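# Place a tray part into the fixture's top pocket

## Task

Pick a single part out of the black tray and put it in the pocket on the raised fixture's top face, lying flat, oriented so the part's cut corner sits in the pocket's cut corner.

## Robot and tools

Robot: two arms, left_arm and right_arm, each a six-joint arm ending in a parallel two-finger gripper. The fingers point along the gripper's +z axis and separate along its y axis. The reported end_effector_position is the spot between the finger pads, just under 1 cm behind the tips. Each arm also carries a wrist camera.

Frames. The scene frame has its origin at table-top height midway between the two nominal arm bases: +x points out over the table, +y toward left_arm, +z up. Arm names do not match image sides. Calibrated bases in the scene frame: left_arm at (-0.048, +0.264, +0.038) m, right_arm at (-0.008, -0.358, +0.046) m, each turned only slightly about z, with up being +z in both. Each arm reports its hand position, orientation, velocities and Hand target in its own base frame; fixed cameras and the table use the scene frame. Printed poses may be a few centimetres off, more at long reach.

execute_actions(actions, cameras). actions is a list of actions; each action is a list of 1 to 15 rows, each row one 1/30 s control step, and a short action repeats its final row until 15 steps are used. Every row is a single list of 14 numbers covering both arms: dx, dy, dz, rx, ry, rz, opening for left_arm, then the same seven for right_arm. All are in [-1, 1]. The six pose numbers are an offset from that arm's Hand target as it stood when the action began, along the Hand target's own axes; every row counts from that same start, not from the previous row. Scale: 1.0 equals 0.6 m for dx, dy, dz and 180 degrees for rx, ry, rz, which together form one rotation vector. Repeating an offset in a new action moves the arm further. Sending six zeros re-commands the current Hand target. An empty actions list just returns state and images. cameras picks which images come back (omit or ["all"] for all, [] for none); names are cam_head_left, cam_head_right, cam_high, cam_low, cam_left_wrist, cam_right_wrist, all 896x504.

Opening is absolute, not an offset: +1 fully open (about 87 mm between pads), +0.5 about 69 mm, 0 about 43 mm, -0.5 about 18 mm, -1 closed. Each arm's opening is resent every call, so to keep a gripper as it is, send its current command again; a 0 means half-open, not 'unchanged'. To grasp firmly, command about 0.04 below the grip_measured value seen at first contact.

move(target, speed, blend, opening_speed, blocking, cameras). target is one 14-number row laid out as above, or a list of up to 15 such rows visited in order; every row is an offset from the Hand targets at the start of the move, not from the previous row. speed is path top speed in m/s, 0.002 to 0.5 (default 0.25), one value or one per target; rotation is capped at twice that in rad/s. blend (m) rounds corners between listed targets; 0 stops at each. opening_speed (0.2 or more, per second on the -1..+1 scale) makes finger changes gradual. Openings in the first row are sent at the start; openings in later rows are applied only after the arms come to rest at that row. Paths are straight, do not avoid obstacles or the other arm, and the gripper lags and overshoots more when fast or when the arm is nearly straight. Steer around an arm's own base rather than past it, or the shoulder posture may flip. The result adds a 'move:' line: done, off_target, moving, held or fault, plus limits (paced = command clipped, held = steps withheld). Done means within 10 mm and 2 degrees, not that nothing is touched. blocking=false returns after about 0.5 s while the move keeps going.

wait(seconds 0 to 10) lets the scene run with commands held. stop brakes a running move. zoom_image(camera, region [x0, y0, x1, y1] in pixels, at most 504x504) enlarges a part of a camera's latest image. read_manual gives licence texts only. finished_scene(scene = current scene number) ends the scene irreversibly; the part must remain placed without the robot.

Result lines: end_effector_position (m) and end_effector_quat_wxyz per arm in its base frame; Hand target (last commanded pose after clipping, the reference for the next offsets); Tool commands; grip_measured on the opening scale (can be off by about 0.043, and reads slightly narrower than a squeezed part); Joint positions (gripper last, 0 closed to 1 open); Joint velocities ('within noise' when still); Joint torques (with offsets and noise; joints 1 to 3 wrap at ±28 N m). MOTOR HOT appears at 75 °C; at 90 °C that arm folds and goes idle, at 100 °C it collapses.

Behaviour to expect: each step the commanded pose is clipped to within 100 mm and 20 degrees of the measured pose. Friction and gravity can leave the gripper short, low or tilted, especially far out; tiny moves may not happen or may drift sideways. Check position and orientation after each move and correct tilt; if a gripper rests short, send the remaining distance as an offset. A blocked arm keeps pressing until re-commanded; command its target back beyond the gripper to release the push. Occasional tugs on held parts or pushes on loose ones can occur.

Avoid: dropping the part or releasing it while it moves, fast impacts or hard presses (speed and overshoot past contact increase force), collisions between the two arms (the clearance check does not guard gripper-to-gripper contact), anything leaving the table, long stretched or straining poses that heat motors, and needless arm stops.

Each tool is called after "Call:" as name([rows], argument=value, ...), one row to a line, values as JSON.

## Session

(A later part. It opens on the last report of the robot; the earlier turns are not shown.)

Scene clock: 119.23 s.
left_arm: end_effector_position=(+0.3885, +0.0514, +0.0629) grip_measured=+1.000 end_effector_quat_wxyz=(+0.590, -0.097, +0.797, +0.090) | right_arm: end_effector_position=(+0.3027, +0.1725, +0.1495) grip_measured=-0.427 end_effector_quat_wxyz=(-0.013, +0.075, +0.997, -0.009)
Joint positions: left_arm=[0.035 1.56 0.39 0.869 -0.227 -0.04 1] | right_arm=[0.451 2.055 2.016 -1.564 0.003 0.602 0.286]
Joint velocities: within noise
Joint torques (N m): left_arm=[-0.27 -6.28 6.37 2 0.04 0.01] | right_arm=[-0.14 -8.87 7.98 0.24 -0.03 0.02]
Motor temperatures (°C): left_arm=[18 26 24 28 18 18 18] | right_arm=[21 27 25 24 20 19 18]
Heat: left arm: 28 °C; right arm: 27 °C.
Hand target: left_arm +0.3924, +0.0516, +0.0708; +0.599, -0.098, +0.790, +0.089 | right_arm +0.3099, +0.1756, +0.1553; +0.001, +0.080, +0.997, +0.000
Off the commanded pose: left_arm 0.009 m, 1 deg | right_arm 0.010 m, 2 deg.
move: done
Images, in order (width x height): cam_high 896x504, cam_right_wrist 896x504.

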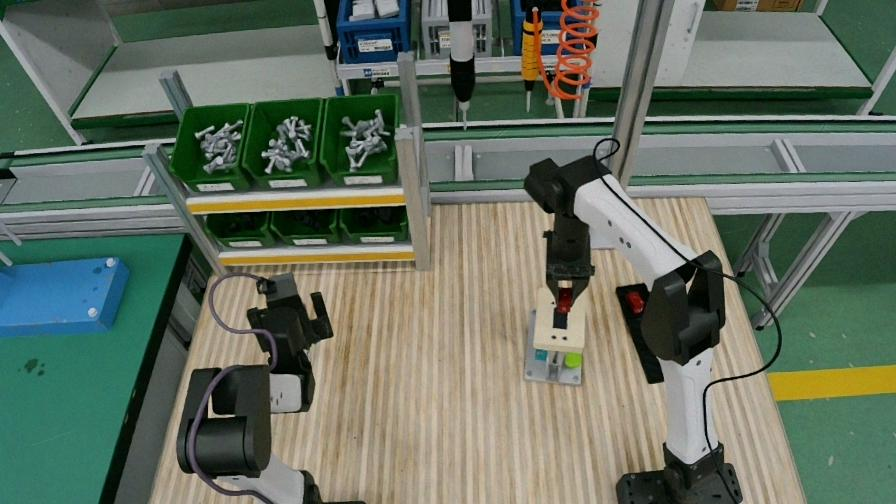

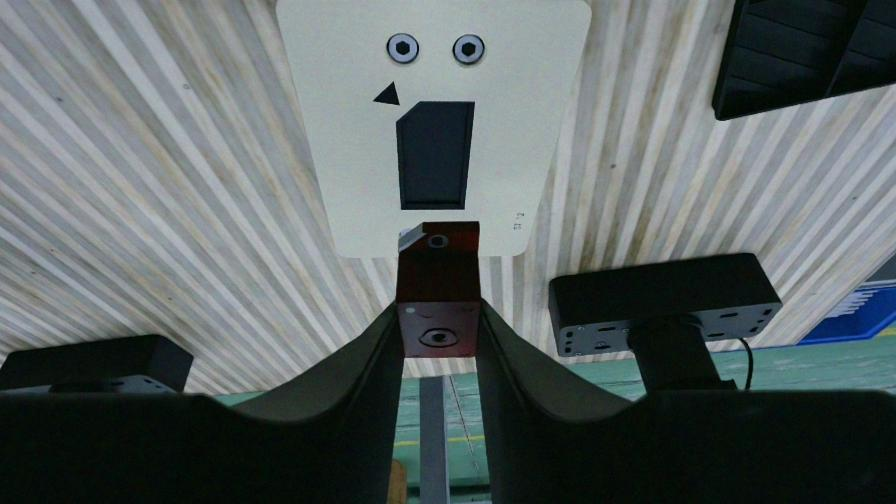

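Call:
move(target=[0,0,0,0,0,0,1,0.002,0,0.055,0,0,0,-0.7], speed=0.1, cameras=["cam_high","cam_right_wrist","cam_low"])

Call:
zoom_image(camera="cam_right_wrist", region=[330, 100, 550, 380])

Call:
zoom_image(camera="cam_high", region=[515, 270, 605, 380])

Call:
zoom_image(camera="cam_low", region=[270, 80, 460, 250])

Scene clock: 127.23 s.
left_arm: end_effector_position=(+0.3885, +0.0514, +0.0629) grip_measured=+1.000 end_effector_quat_wxyz=(+0.590, -0.097, +0.797, +0.090) | right_arm: end_effector_position=(+0.3096, +0.1759, +0.1163) grip_measured=-0.427 end_effector_quat_wxyz=(-0.008, +0.076, +0.997, -0.006)
Joint positions: left_arm=[0.035 1.56 0.39 0.869 -0.227 -0.04 1] | right_arm=[0.451 2.055 1.886 -1.421 0.003 0.604 0.286]
Joint velocities: within noise
Joint torques (N m): left_arm=[-0.27 -6.28 6.37 2 0.04 0.01] | right_arm=[0.02 -11.45 4.83 0.29 -0.03 0.02]
Motor temperatures (°C): left_arm=[18 26 24 28 18 18 18] | right_arm=[21 28 26 24 20 19 18]
Heat: left arm: 28 °C; right arm: 28 °C.
Hand target: left_arm +0.3924, +0.0516, +0.0708; +0.599, -0.098, +0.790, +0.089 | right_arm +0.3088, +0.1758, +0.1223; +0.001, +0.080, +0.997, +0.000
Off the commanded pose: left_arm 0.009 m, 1 deg | right_arm 0.006 m, 1 deg.
move: done
Images, in order (width x height): cam_high 896x504, cam_low 896x504, cam_right_wrist 896x504.

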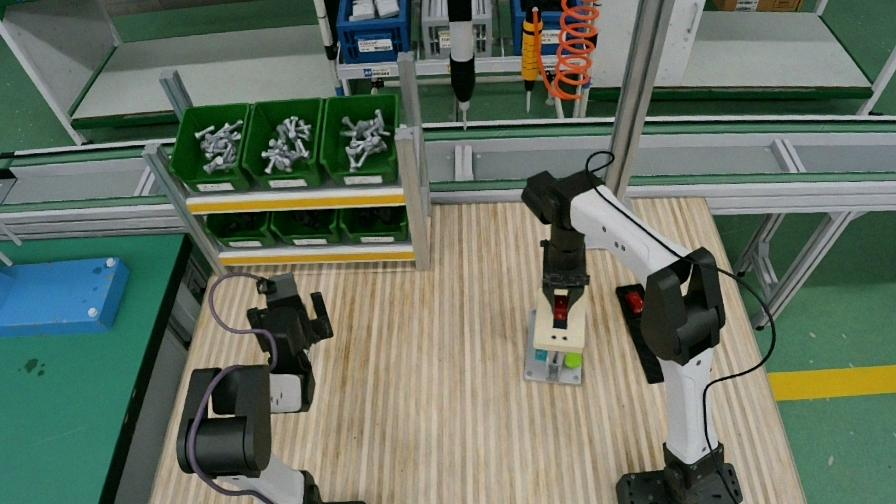

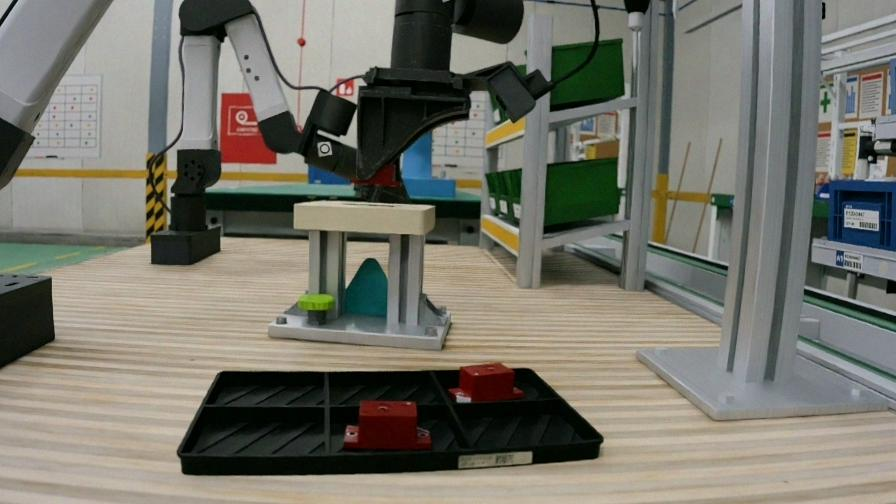

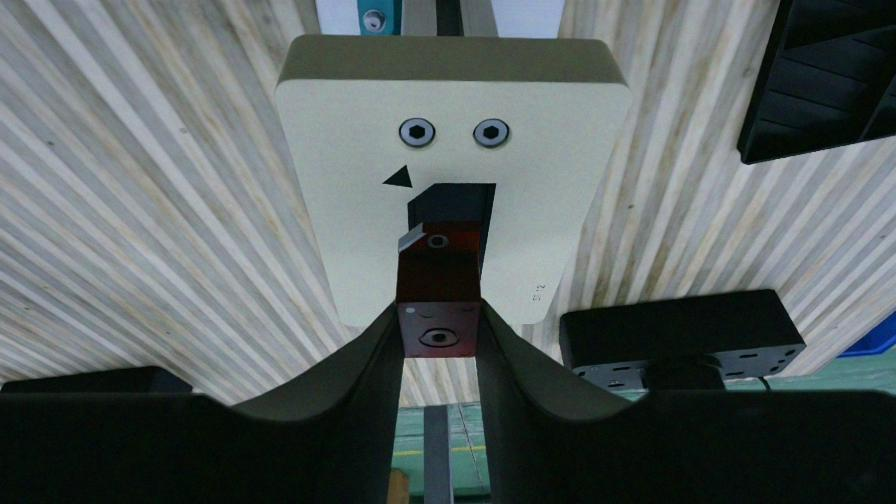

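Scaled by 1.800 from the camera's 896x504 image, which has a finer 1280x720 frame.

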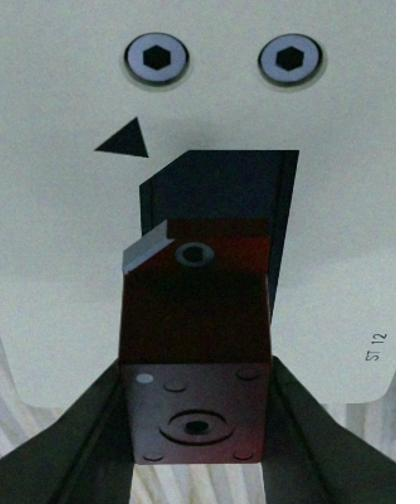

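Scaled by 4.582 from the camera's 896x504 image, which has a finer 1280x720 frame.

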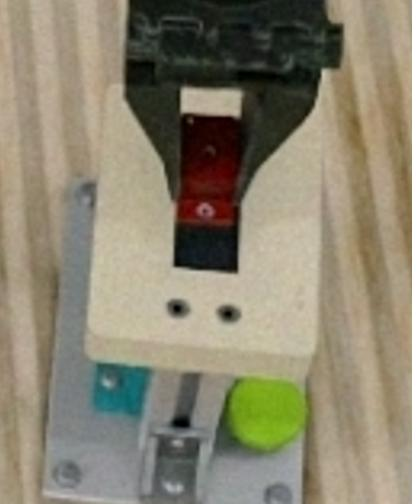

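Scaled by 2.653 from the camera's 896x504 image, which has a finer 1280x720 frame.

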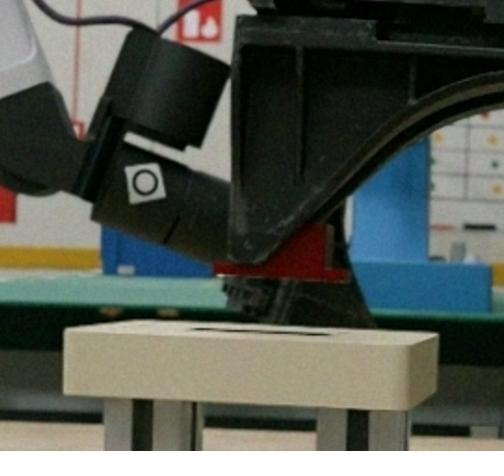

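Call:
move(target=[0,0,0,0,0,0,1,0.013,-0.006,0.02,0,0,0.013,-0.7], speed=0.08, cameras=["cam_high","cam_right_wrist","cam_low"])

Call:
zoom_image(camera="cam_right_wrist", region=[330, 100, 550, 380])

Call:
zoom_image(camera="cam_high", region=[515, 270, 605, 380])

Call:
zoom_image(camera="cam_low", region=[270, 80, 460, 250])

Scene clock: 147.77 s.
left_arm: end_effector_position=(+0.3885, +0.0514, +0.0629) grip_measured=+1.000 end_effector_quat_wxyz=(+0.590, -0.097, +0.797, +0.090) | right_arm: end_effector_position=(+0.3012, +0.1734, +0.1004) grip_measured=-0.427 end_effector_quat_wxyz=(-0.013, +0.097, +0.995, -0.009)
Joint positions: left_arm=[0.035 1.56 0.39 0.869 -0.227 -0.04 1] | right_arm=[0.451 2.023 1.775 -1.353 0.003 0.645 0.286]
Joint velocities: within noise
Joint torques (N m): left_arm=[-0.27 -6.3 6.35 2 0.04 0.01] | right_arm=[0.05 -12.29 4.85 0.24 -0.03 0.02]
Motor temperatures (°C): left_arm=[18 26 24 29 18 18 18] | right_arm=[20 31 25 24 20 19 19]
Heat: left arm: 29 °C; right arm: 31 °C.
Hand target: left_arm +0.3924, +0.0516, +0.0708; +0.599, -0.098, +0.790, +0.089 | right_arm +0.3006, +0.1736, +0.1102; +0.001, +0.100, +0.995, +0.000
Off the commanded pose: left_arm 0.009 m, 1 deg | right_arm 0.010 m, 2 deg.
move: done
Images, in order (width x height): cam_high 896x504, cam_low 896x504, cam_right_wrist 896x504.

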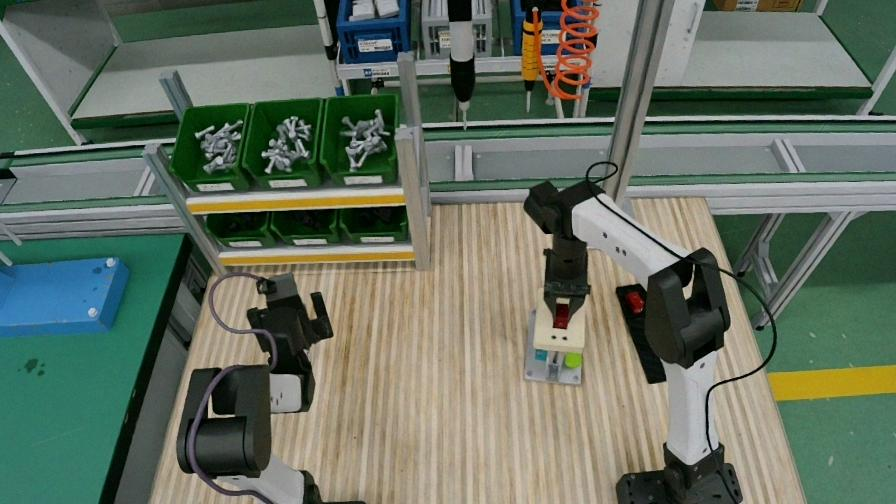

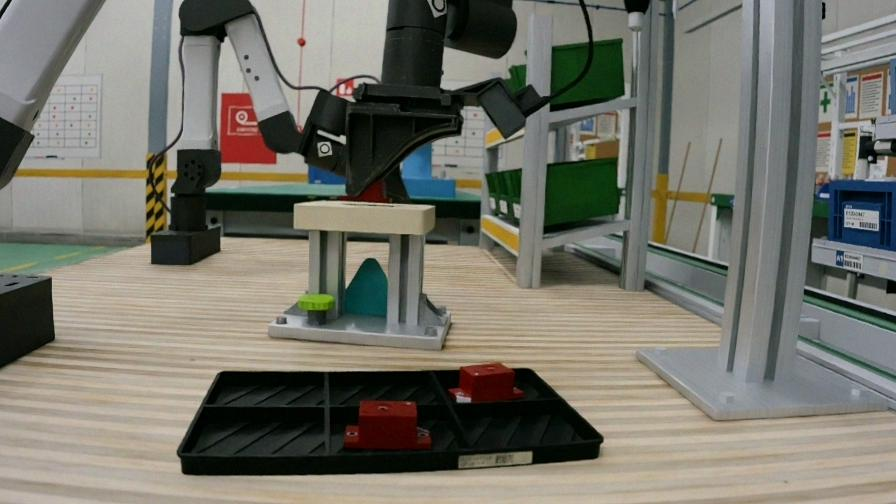

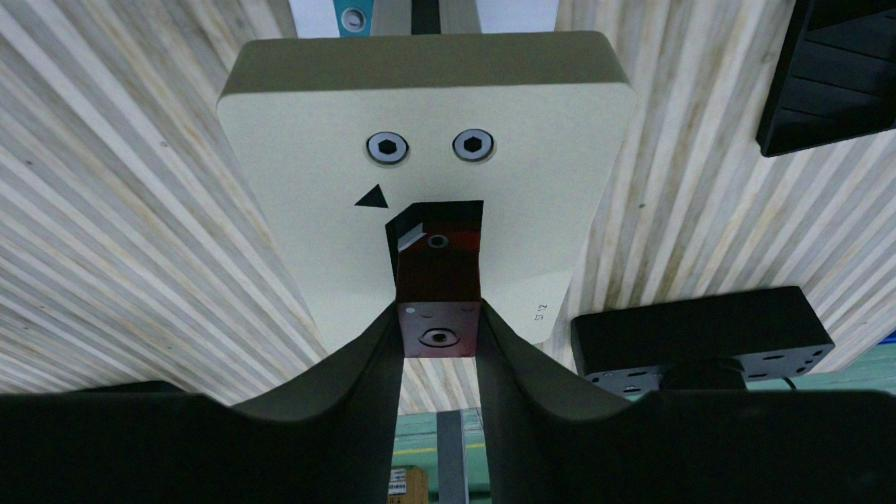

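Scaled by 1.800 from the camera's 896x504 image, which has a finer 1280x720 frame.

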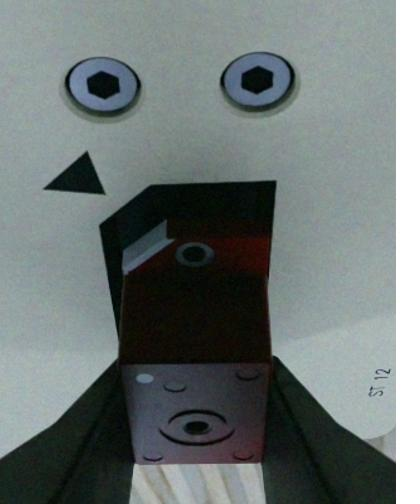

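Scaled by 4.582 from the camera's 896x504 image, which has a finer 1280x720 frame.

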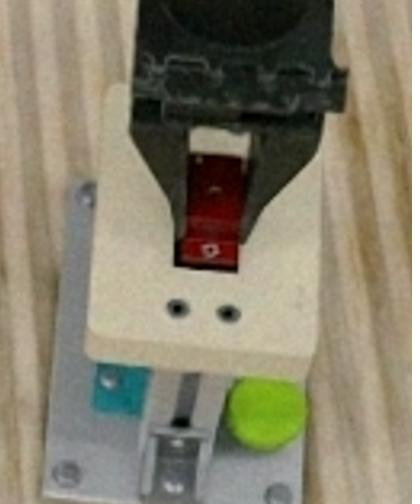

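Scaled by 2.653 from the camera's 896x504 image, which has a finer 1280x720 frame.

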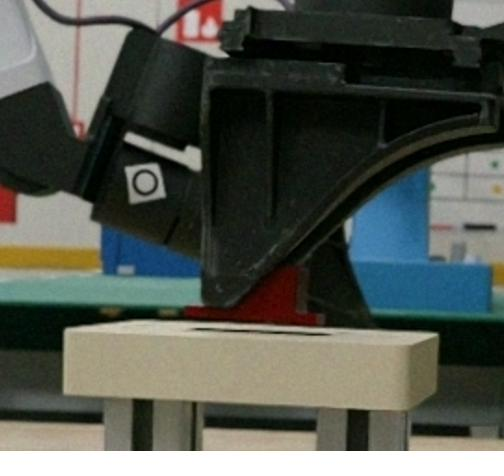

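Call:
move(target=[0,0,0,0,0,0,1,-0.006,0.0005,-0.003,0,0.004,-0.012,-0.7], speed=0.08, cameras=["cam_high","cam_right_wrist","cam_low"])

Call:
zoom_image(camera="cam_right_wrist", region=[330, 100, 550, 380])

Call:
zoom_image(camera="cam_high", region=[515, 270, 605, 380])

Call:
zoom_image(camera="cam_low", region=[270, 80, 460, 250])

Scene clock: 160.70 s.
left_arm: end_effector_position=(+0.3885, +0.0514, +0.0629) grip_measured=+1.000 end_effector_quat_wxyz=(+0.590, -0.097, +0.797, +0.090) | right_arm: end_effector_position=(+0.2992, +0.1713, +0.1007) grip_measured=-0.427 end_effector_quat_wxyz=(-0.016, +0.082, +0.996, -0.011)
Joint positions: left_arm=[0.035 1.56 0.39 0.869 -0.227 -0.04 1] | right_arm=[0.451 2.023 1.775 -1.361 0.003 0.616 0.286]
Joint velocities: within noise
Joint torques (N m): left_arm=[-0.27 -6.28 6.35 2 0.04 0.01] | right_arm=[-0.4 -9.95 8.08 0.06 -0.11 -0.1]
Motor temperatures (°C): left_arm=[18 26 24 29 18 18 18] | right_arm=[20 35 25 24 20 19 19]
Heat: left arm: 29 °C; right arm: 35 °C.
Hand target: left_arm +0.3924, +0.0516, +0.0708; +0.599, -0.098, +0.790, +0.089 | right_arm +0.3041, +0.1731, +0.1119; -0.006, +0.081, +0.997, +0.000
Off the commanded pose: left_arm 0.009 m, 1 deg | right_arm 0.012 m, 2 deg.
move: off_target (right_arm)
Images, in order (width x height): cam_high 896x504, cam_low 896x504, cam_right_wrist 896x504.

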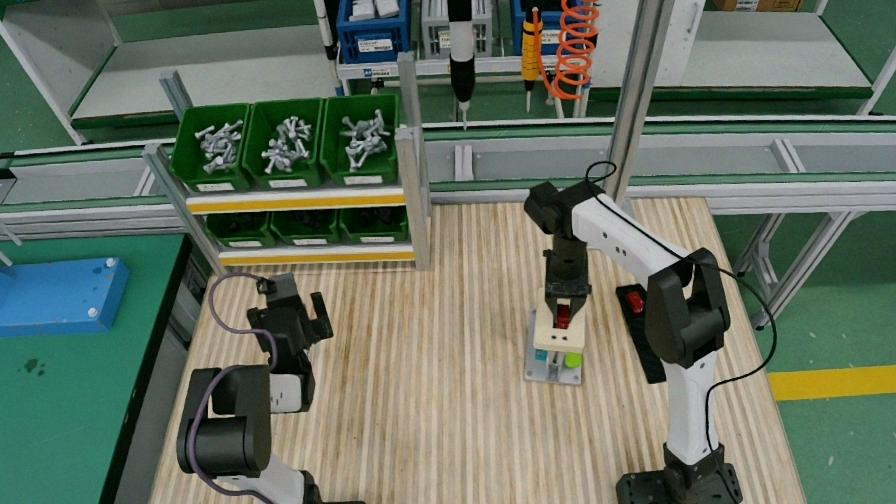

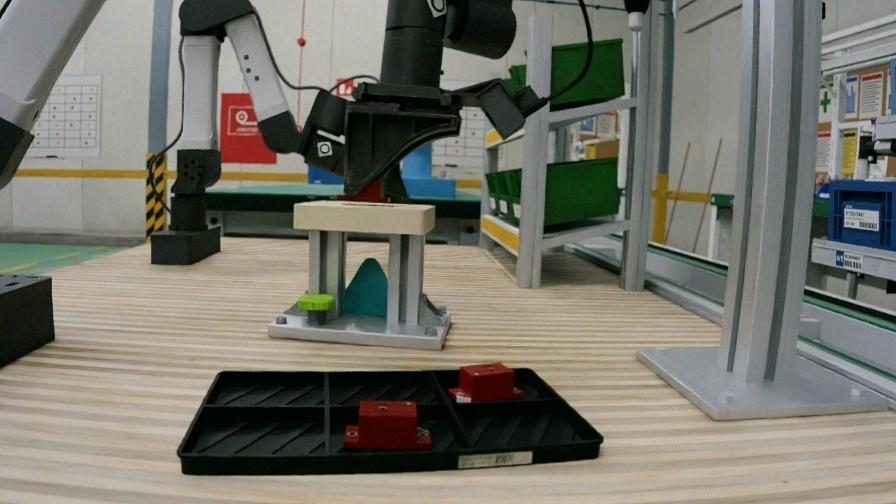

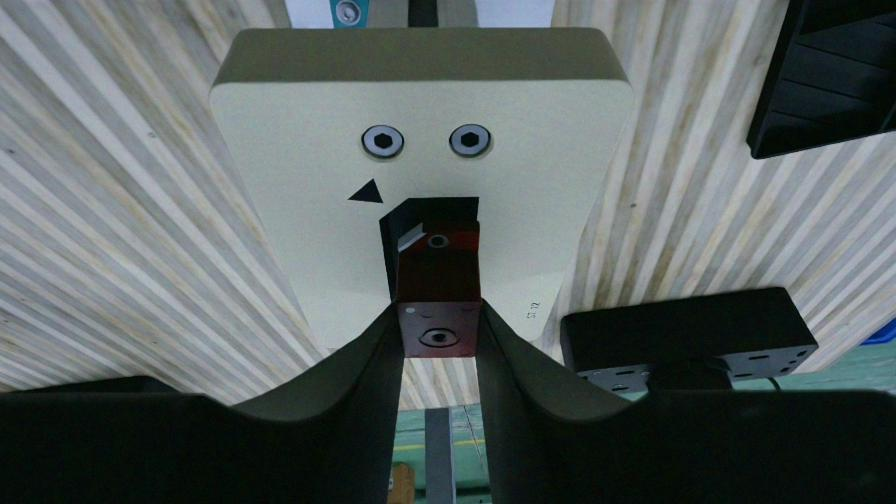

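Scaled by 1.800 from the camera's 896x504 image, which has a finer 1280x720 frame.

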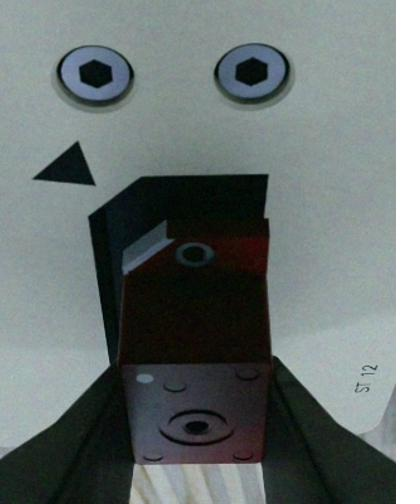

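Scaled by 4.582 from the camera's 896x504 image, which has a finer 1280x720 frame.

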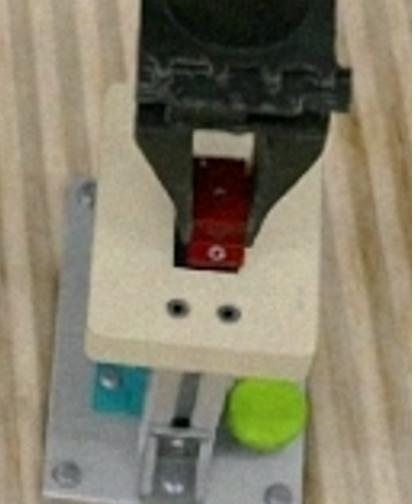

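Scaled by 2.653 from the camera's 896x504 image, which has a finer 1280x720 frame.

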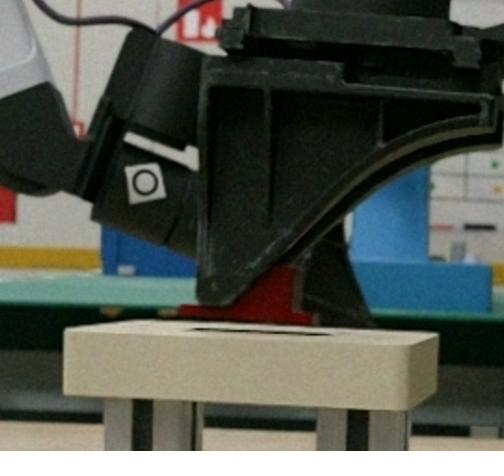

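Call:
move([
  [0,0,0,0,0,0,1,-0.006,0.007,-0.015,0,0.008,0,-0.7],
  [0,0,0,0,0,0,1,-0.006,0.007,0.003,0,0.008,0,-0.7],
], speed=0.06, cameras=["cam_high","cam_right_wrist","cam_low"])

Call:
zoom_image(camera="cam_right_wrist", region=[330, 100, 550, 380])

Call:
zoom_image(camera="cam_high", region=[515, 270, 605, 380])

Call:
zoom_image(camera="cam_low", region=[270, 80, 460, 250])

Scene clock: 168.23 s.
left_arm: end_effector_position=(+0.3885, +0.0514, +0.0629) grip_measured=+1.000 end_effector_quat_wxyz=(+0.590, -0.097, +0.797, +0.090) | right_arm: end_effector_position=(+0.3085, +0.1778, +0.1121) grip_measured=-0.427 end_effector_quat_wxyz=(-0.013, +0.080, +0.997, -0.003)
Joint positions: left_arm=[0.035 1.56 0.39 0.869 -0.227 -0.04 1] | right_arm=[0.451 2.057 1.871 -1.409 -0.008 0.613 0.286]
Joint velocities: within noise
Joint torques (N m): left_arm=[-0.28 -6.28 6.37 2 0.04 0.01] | right_arm=[-0.66 -9.07 5.05 0.25 -0.13 -0.09]
Motor temperatures (°C): left_arm=[18 26 24 29 18 18 18] | right_arm=[20 35 25 24 20 19 19]
Heat: left arm: 29 °C; right arm: 35 °C.
Hand target: left_arm +0.3924, +0.0516, +0.0708; +0.599, -0.098, +0.790, +0.089 | right_arm +0.3083, +0.1766, +0.1101; -0.018, +0.081, +0.997, +0.002
Off the commanded pose: left_arm 0.009 m, 1 deg | right_arm 0.002 m, 1 deg.
move: done
Images, in order (width x height): cam_high 896x504, cam_low 896x504, cam_right_wrist 896x504.

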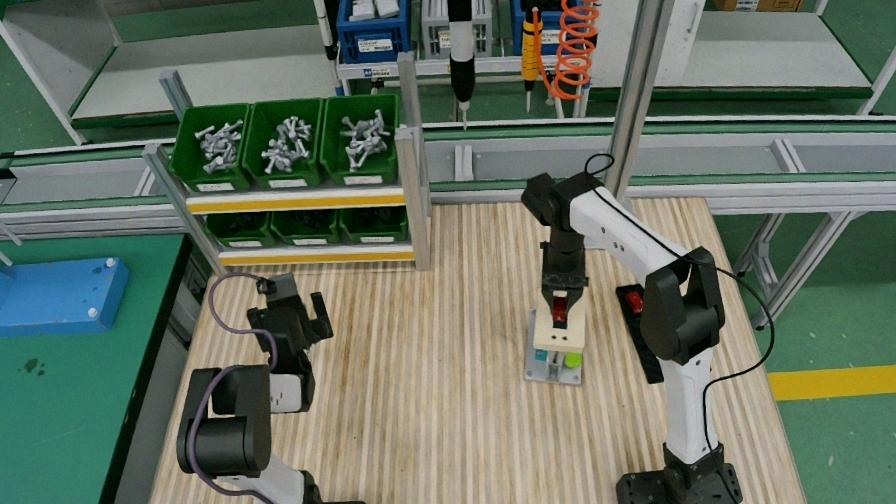

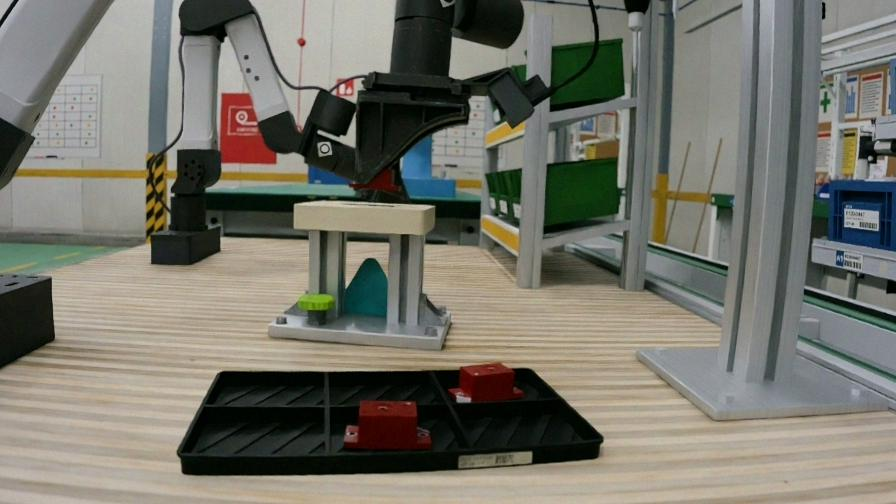

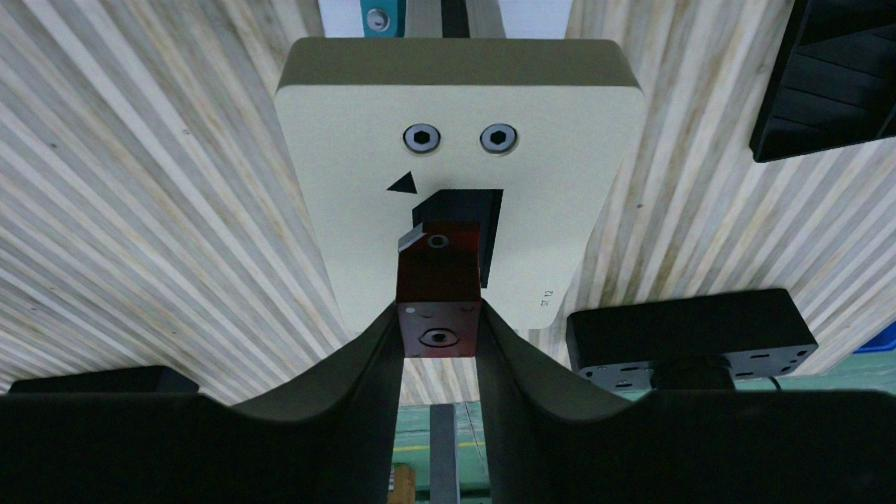

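Scaled by 1.800 from the camera's 896x504 image, which has a finer 1280x720 frame.

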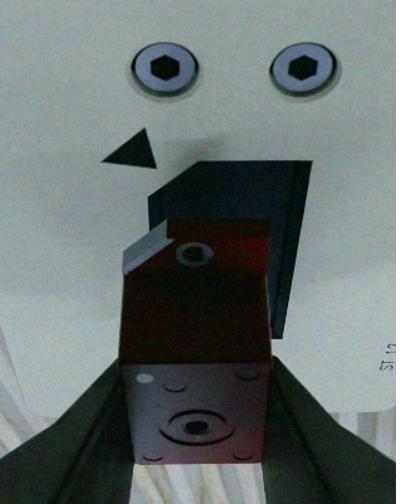

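Scaled by 4.582 from the camera's 896x504 image, which has a finer 1280x720 frame.

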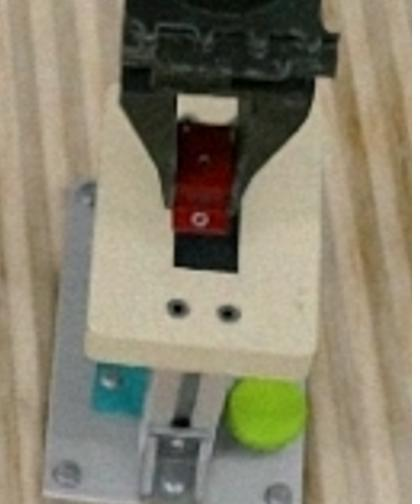

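Scaled by 2.653 from the camera's 896x504 image, which has a finer 1280x720 frame.

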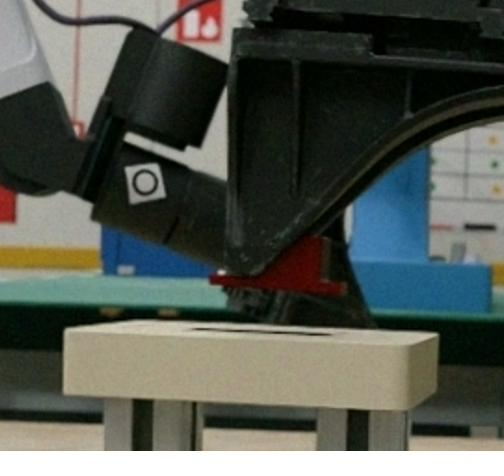

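Call:
move(target=[0,0,0,0,0,0,1,0.0085,-0.0045,0.008,0,-0.011,0,-0.7], speed=0.06, cameras=["cam_high","cam_right_wrist","cam_low"])

Call:
zoom_image(camera="cam_right_wrist", region=[330, 100, 550, 380])

Call:
zoom_image(camera="cam_high", region=[515, 270, 605, 380])

Call:
zoom_image(camera="cam_low", region=[270, 80, 460, 250])

Scene clock: 176.63 s.
left_arm: end_effector_position=(+0.3885, +0.0514, +0.0629) grip_measured=+1.000 end_effector_quat_wxyz=(+0.590, -0.097, +0.797, +0.090) | right_arm: end_effector_position=(+0.3031, +0.1750, +0.0965) grip_measured=-0.427 end_effector_quat_wxyz=(-0.016, +0.080, +0.997, -0.005)
Joint positions: left_arm=[0.035 1.56 0.39 0.869 -0.227 -0.04 1] | right_arm=[0.451 2.038 1.78 -1.345 -0.007 0.613 0.286]
Joint velocities: within noise
Joint torques (N m): left_arm=[-0.27 -6.28 6.35 2 0.04 0.01] | right_arm=[0.32 -12.23 4.83 0.28 0.04 0.01]
Motor temperatures (°C): left_arm=[18 26 24 30 18 18 18] | right_arm=[20 35 25 24 20 19 19]
Heat: left arm: 30 °C; right arm: 35 °C.
Hand target: left_arm +0.3924, +0.0516, +0.0708; +0.599, -0.098, +0.790, +0.089 | right_arm +0.3027, +0.1749, +0.1056; -0.001, +0.081, +0.997, +0.000
Off the commanded pose: left_arm 0.009 m, 1 deg | right_arm 0.009 m, 2 deg.
move: done
Images, in order (width x height): cam_high 896x504, cam_low 896x504, cam_right_wrist 896x504.

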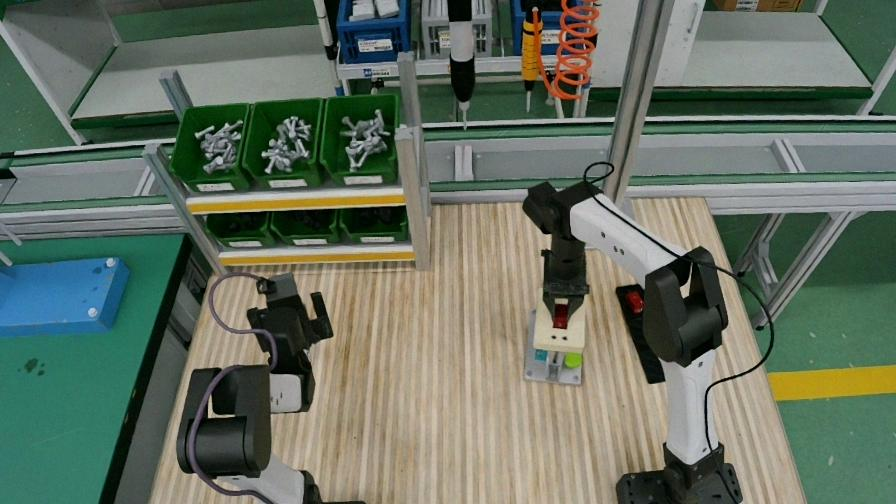

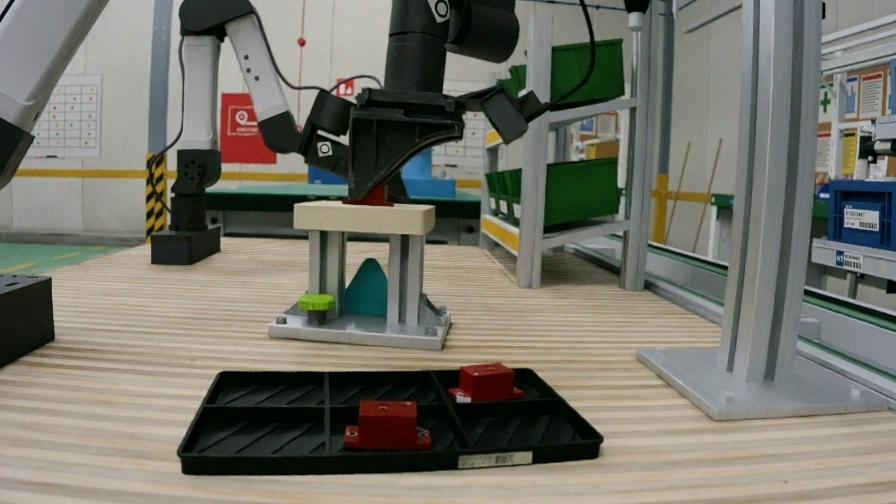

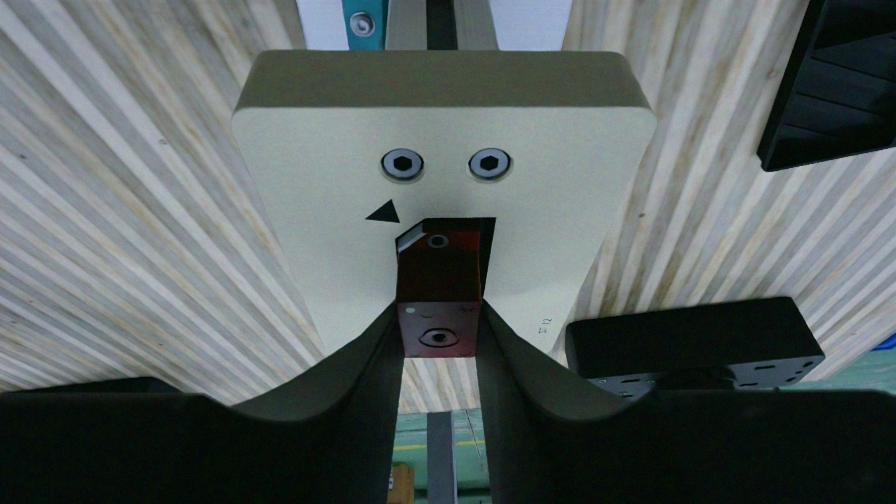

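Scaled by 1.800 from the camera's 896x504 image, which has a finer 1280x720 frame.

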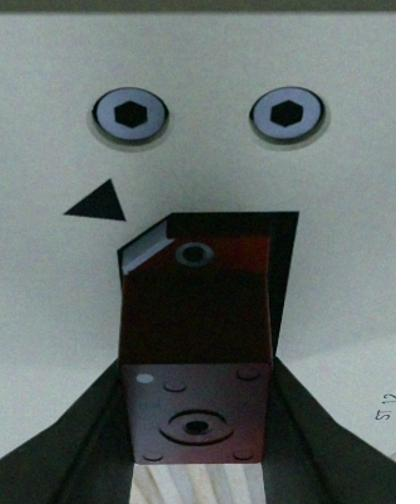

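Scaled by 4.582 from the camera's 896x504 image, which has a finer 1280x720 frame.

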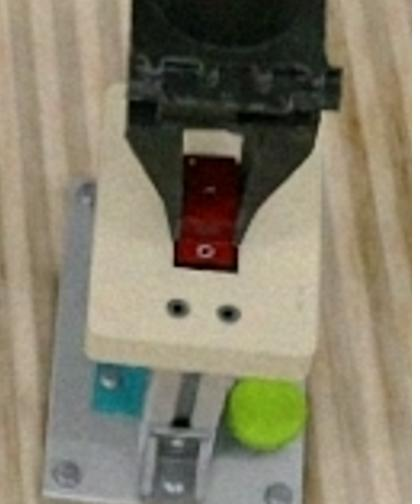

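Scaled by 2.653 from the camera's 896x504 image, which has a finer 1280x720 frame.

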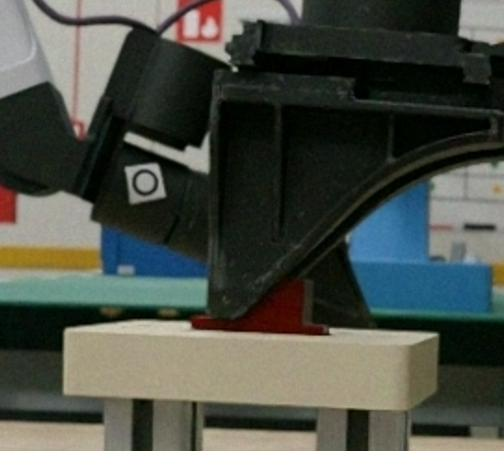

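Call:
move(target=[0,0,0,0,0,0,1,-0.001,-0.004,0.003,0,0,0,-0.7], speed=0.05, cameras=["cam_high","cam_right_wrist","cam_low"])

Call:
zoom_image(camera="cam_right_wrist", region=[330, 100, 550, 380])

Call:
zoom_image(camera="cam_high", region=[515, 270, 605, 380])

Call:
zoom_image(camera="cam_low", region=[270, 80, 460, 250])

Scene clock: 183.40 s.
left_arm: end_effector_position=(+0.3885, +0.0514, +0.0629) grip_measured=+1.000 end_effector_quat_wxyz=(+0.590, -0.097, +0.797, +0.090) | right_arm: end_effector_position=(+0.3023, +0.1742, +0.0945) grip_measured=-0.427 end_effector_quat_wxyz=(-0.016, +0.080, +0.997, -0.006)
Joint positions: left_arm=[0.035 1.56 0.39 0.869 -0.227 -0.04 1] | right_arm=[0.451 2.036 1.768 -1.337 -0.005 0.613 0.286]
Joint velocities: within noise
Joint torques (N m): left_arm=[-0.27 -6.3 6.35 2 0.04 0.01] | right_arm=[-0.21 -12.3 4.78 0.27 0.03 -0.05]
Motor temperatures (°C): left_arm=[18 26 24 30 18 18 18] | right_arm=[20 35 25 24 20 19 19]
Heat: left arm: 30 °C; right arm: 35 °C.
Hand target: left_arm +0.3924, +0.0516, +0.0708; +0.599, -0.098, +0.790, +0.089 | right_arm +0.3030, +0.1724, +0.1038; -0.001, +0.081, +0.997, +0.000
Off the commanded pose: left_arm 0.009 m, 1 deg | right_arm 0.009 m, 2 deg.
move: done
Images, in order (width x height): cam_high 896x504, cam_low 896x504, cam_right_wrist 896x504.

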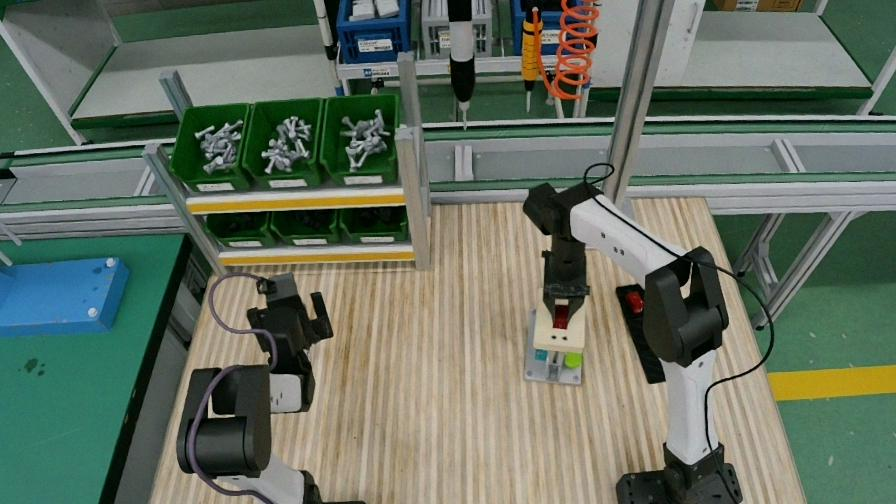

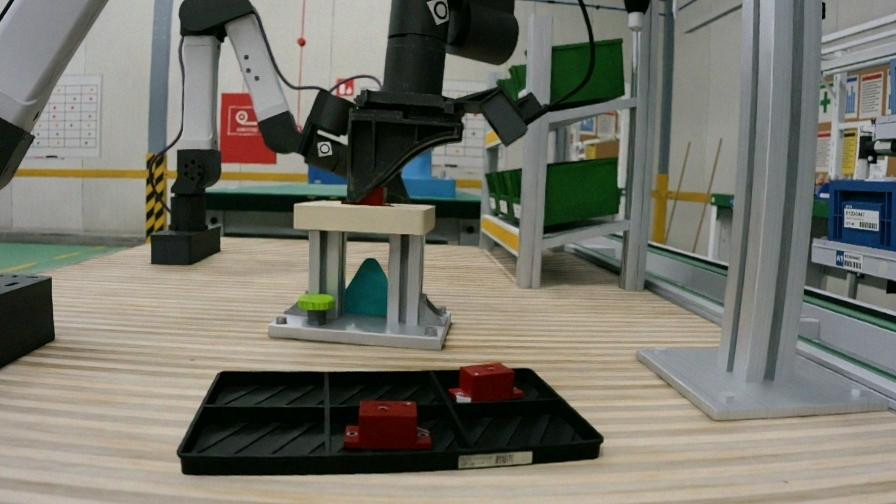

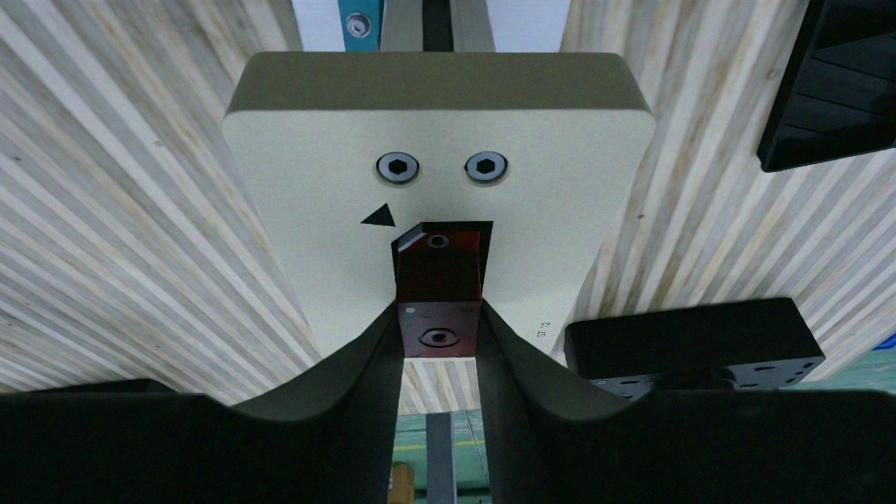

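Scaled by 1.800 from the camera's 896x504 image, which has a finer 1280x720 frame.

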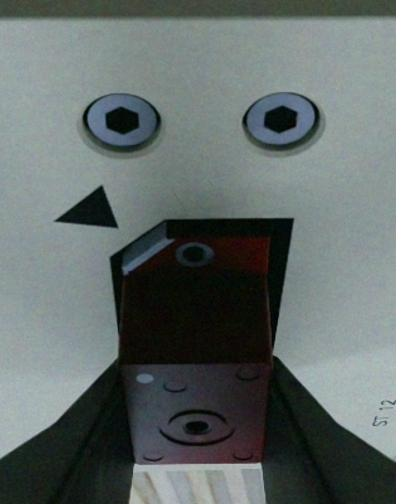

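Scaled by 4.582 from the camera's 896x504 image, which has a finer 1280x720 frame.

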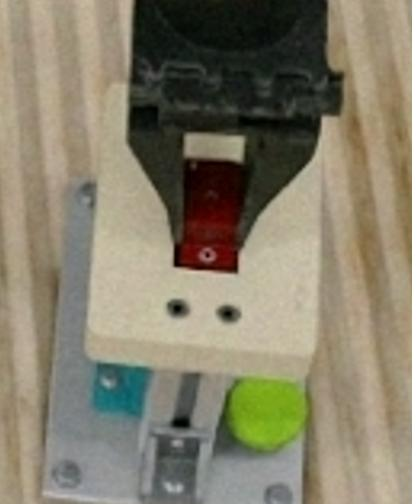

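Scaled by 2.653 from the camera's 896x504 image, which has a finer 1280x720 frame.

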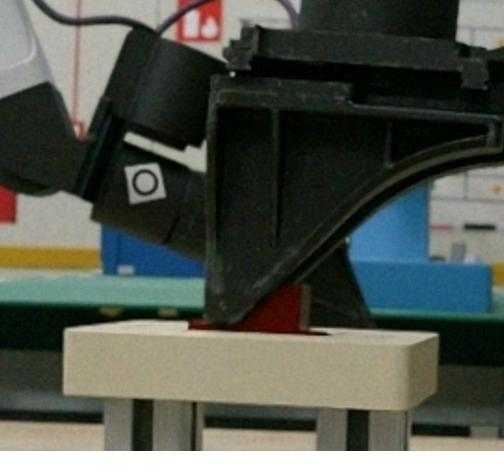

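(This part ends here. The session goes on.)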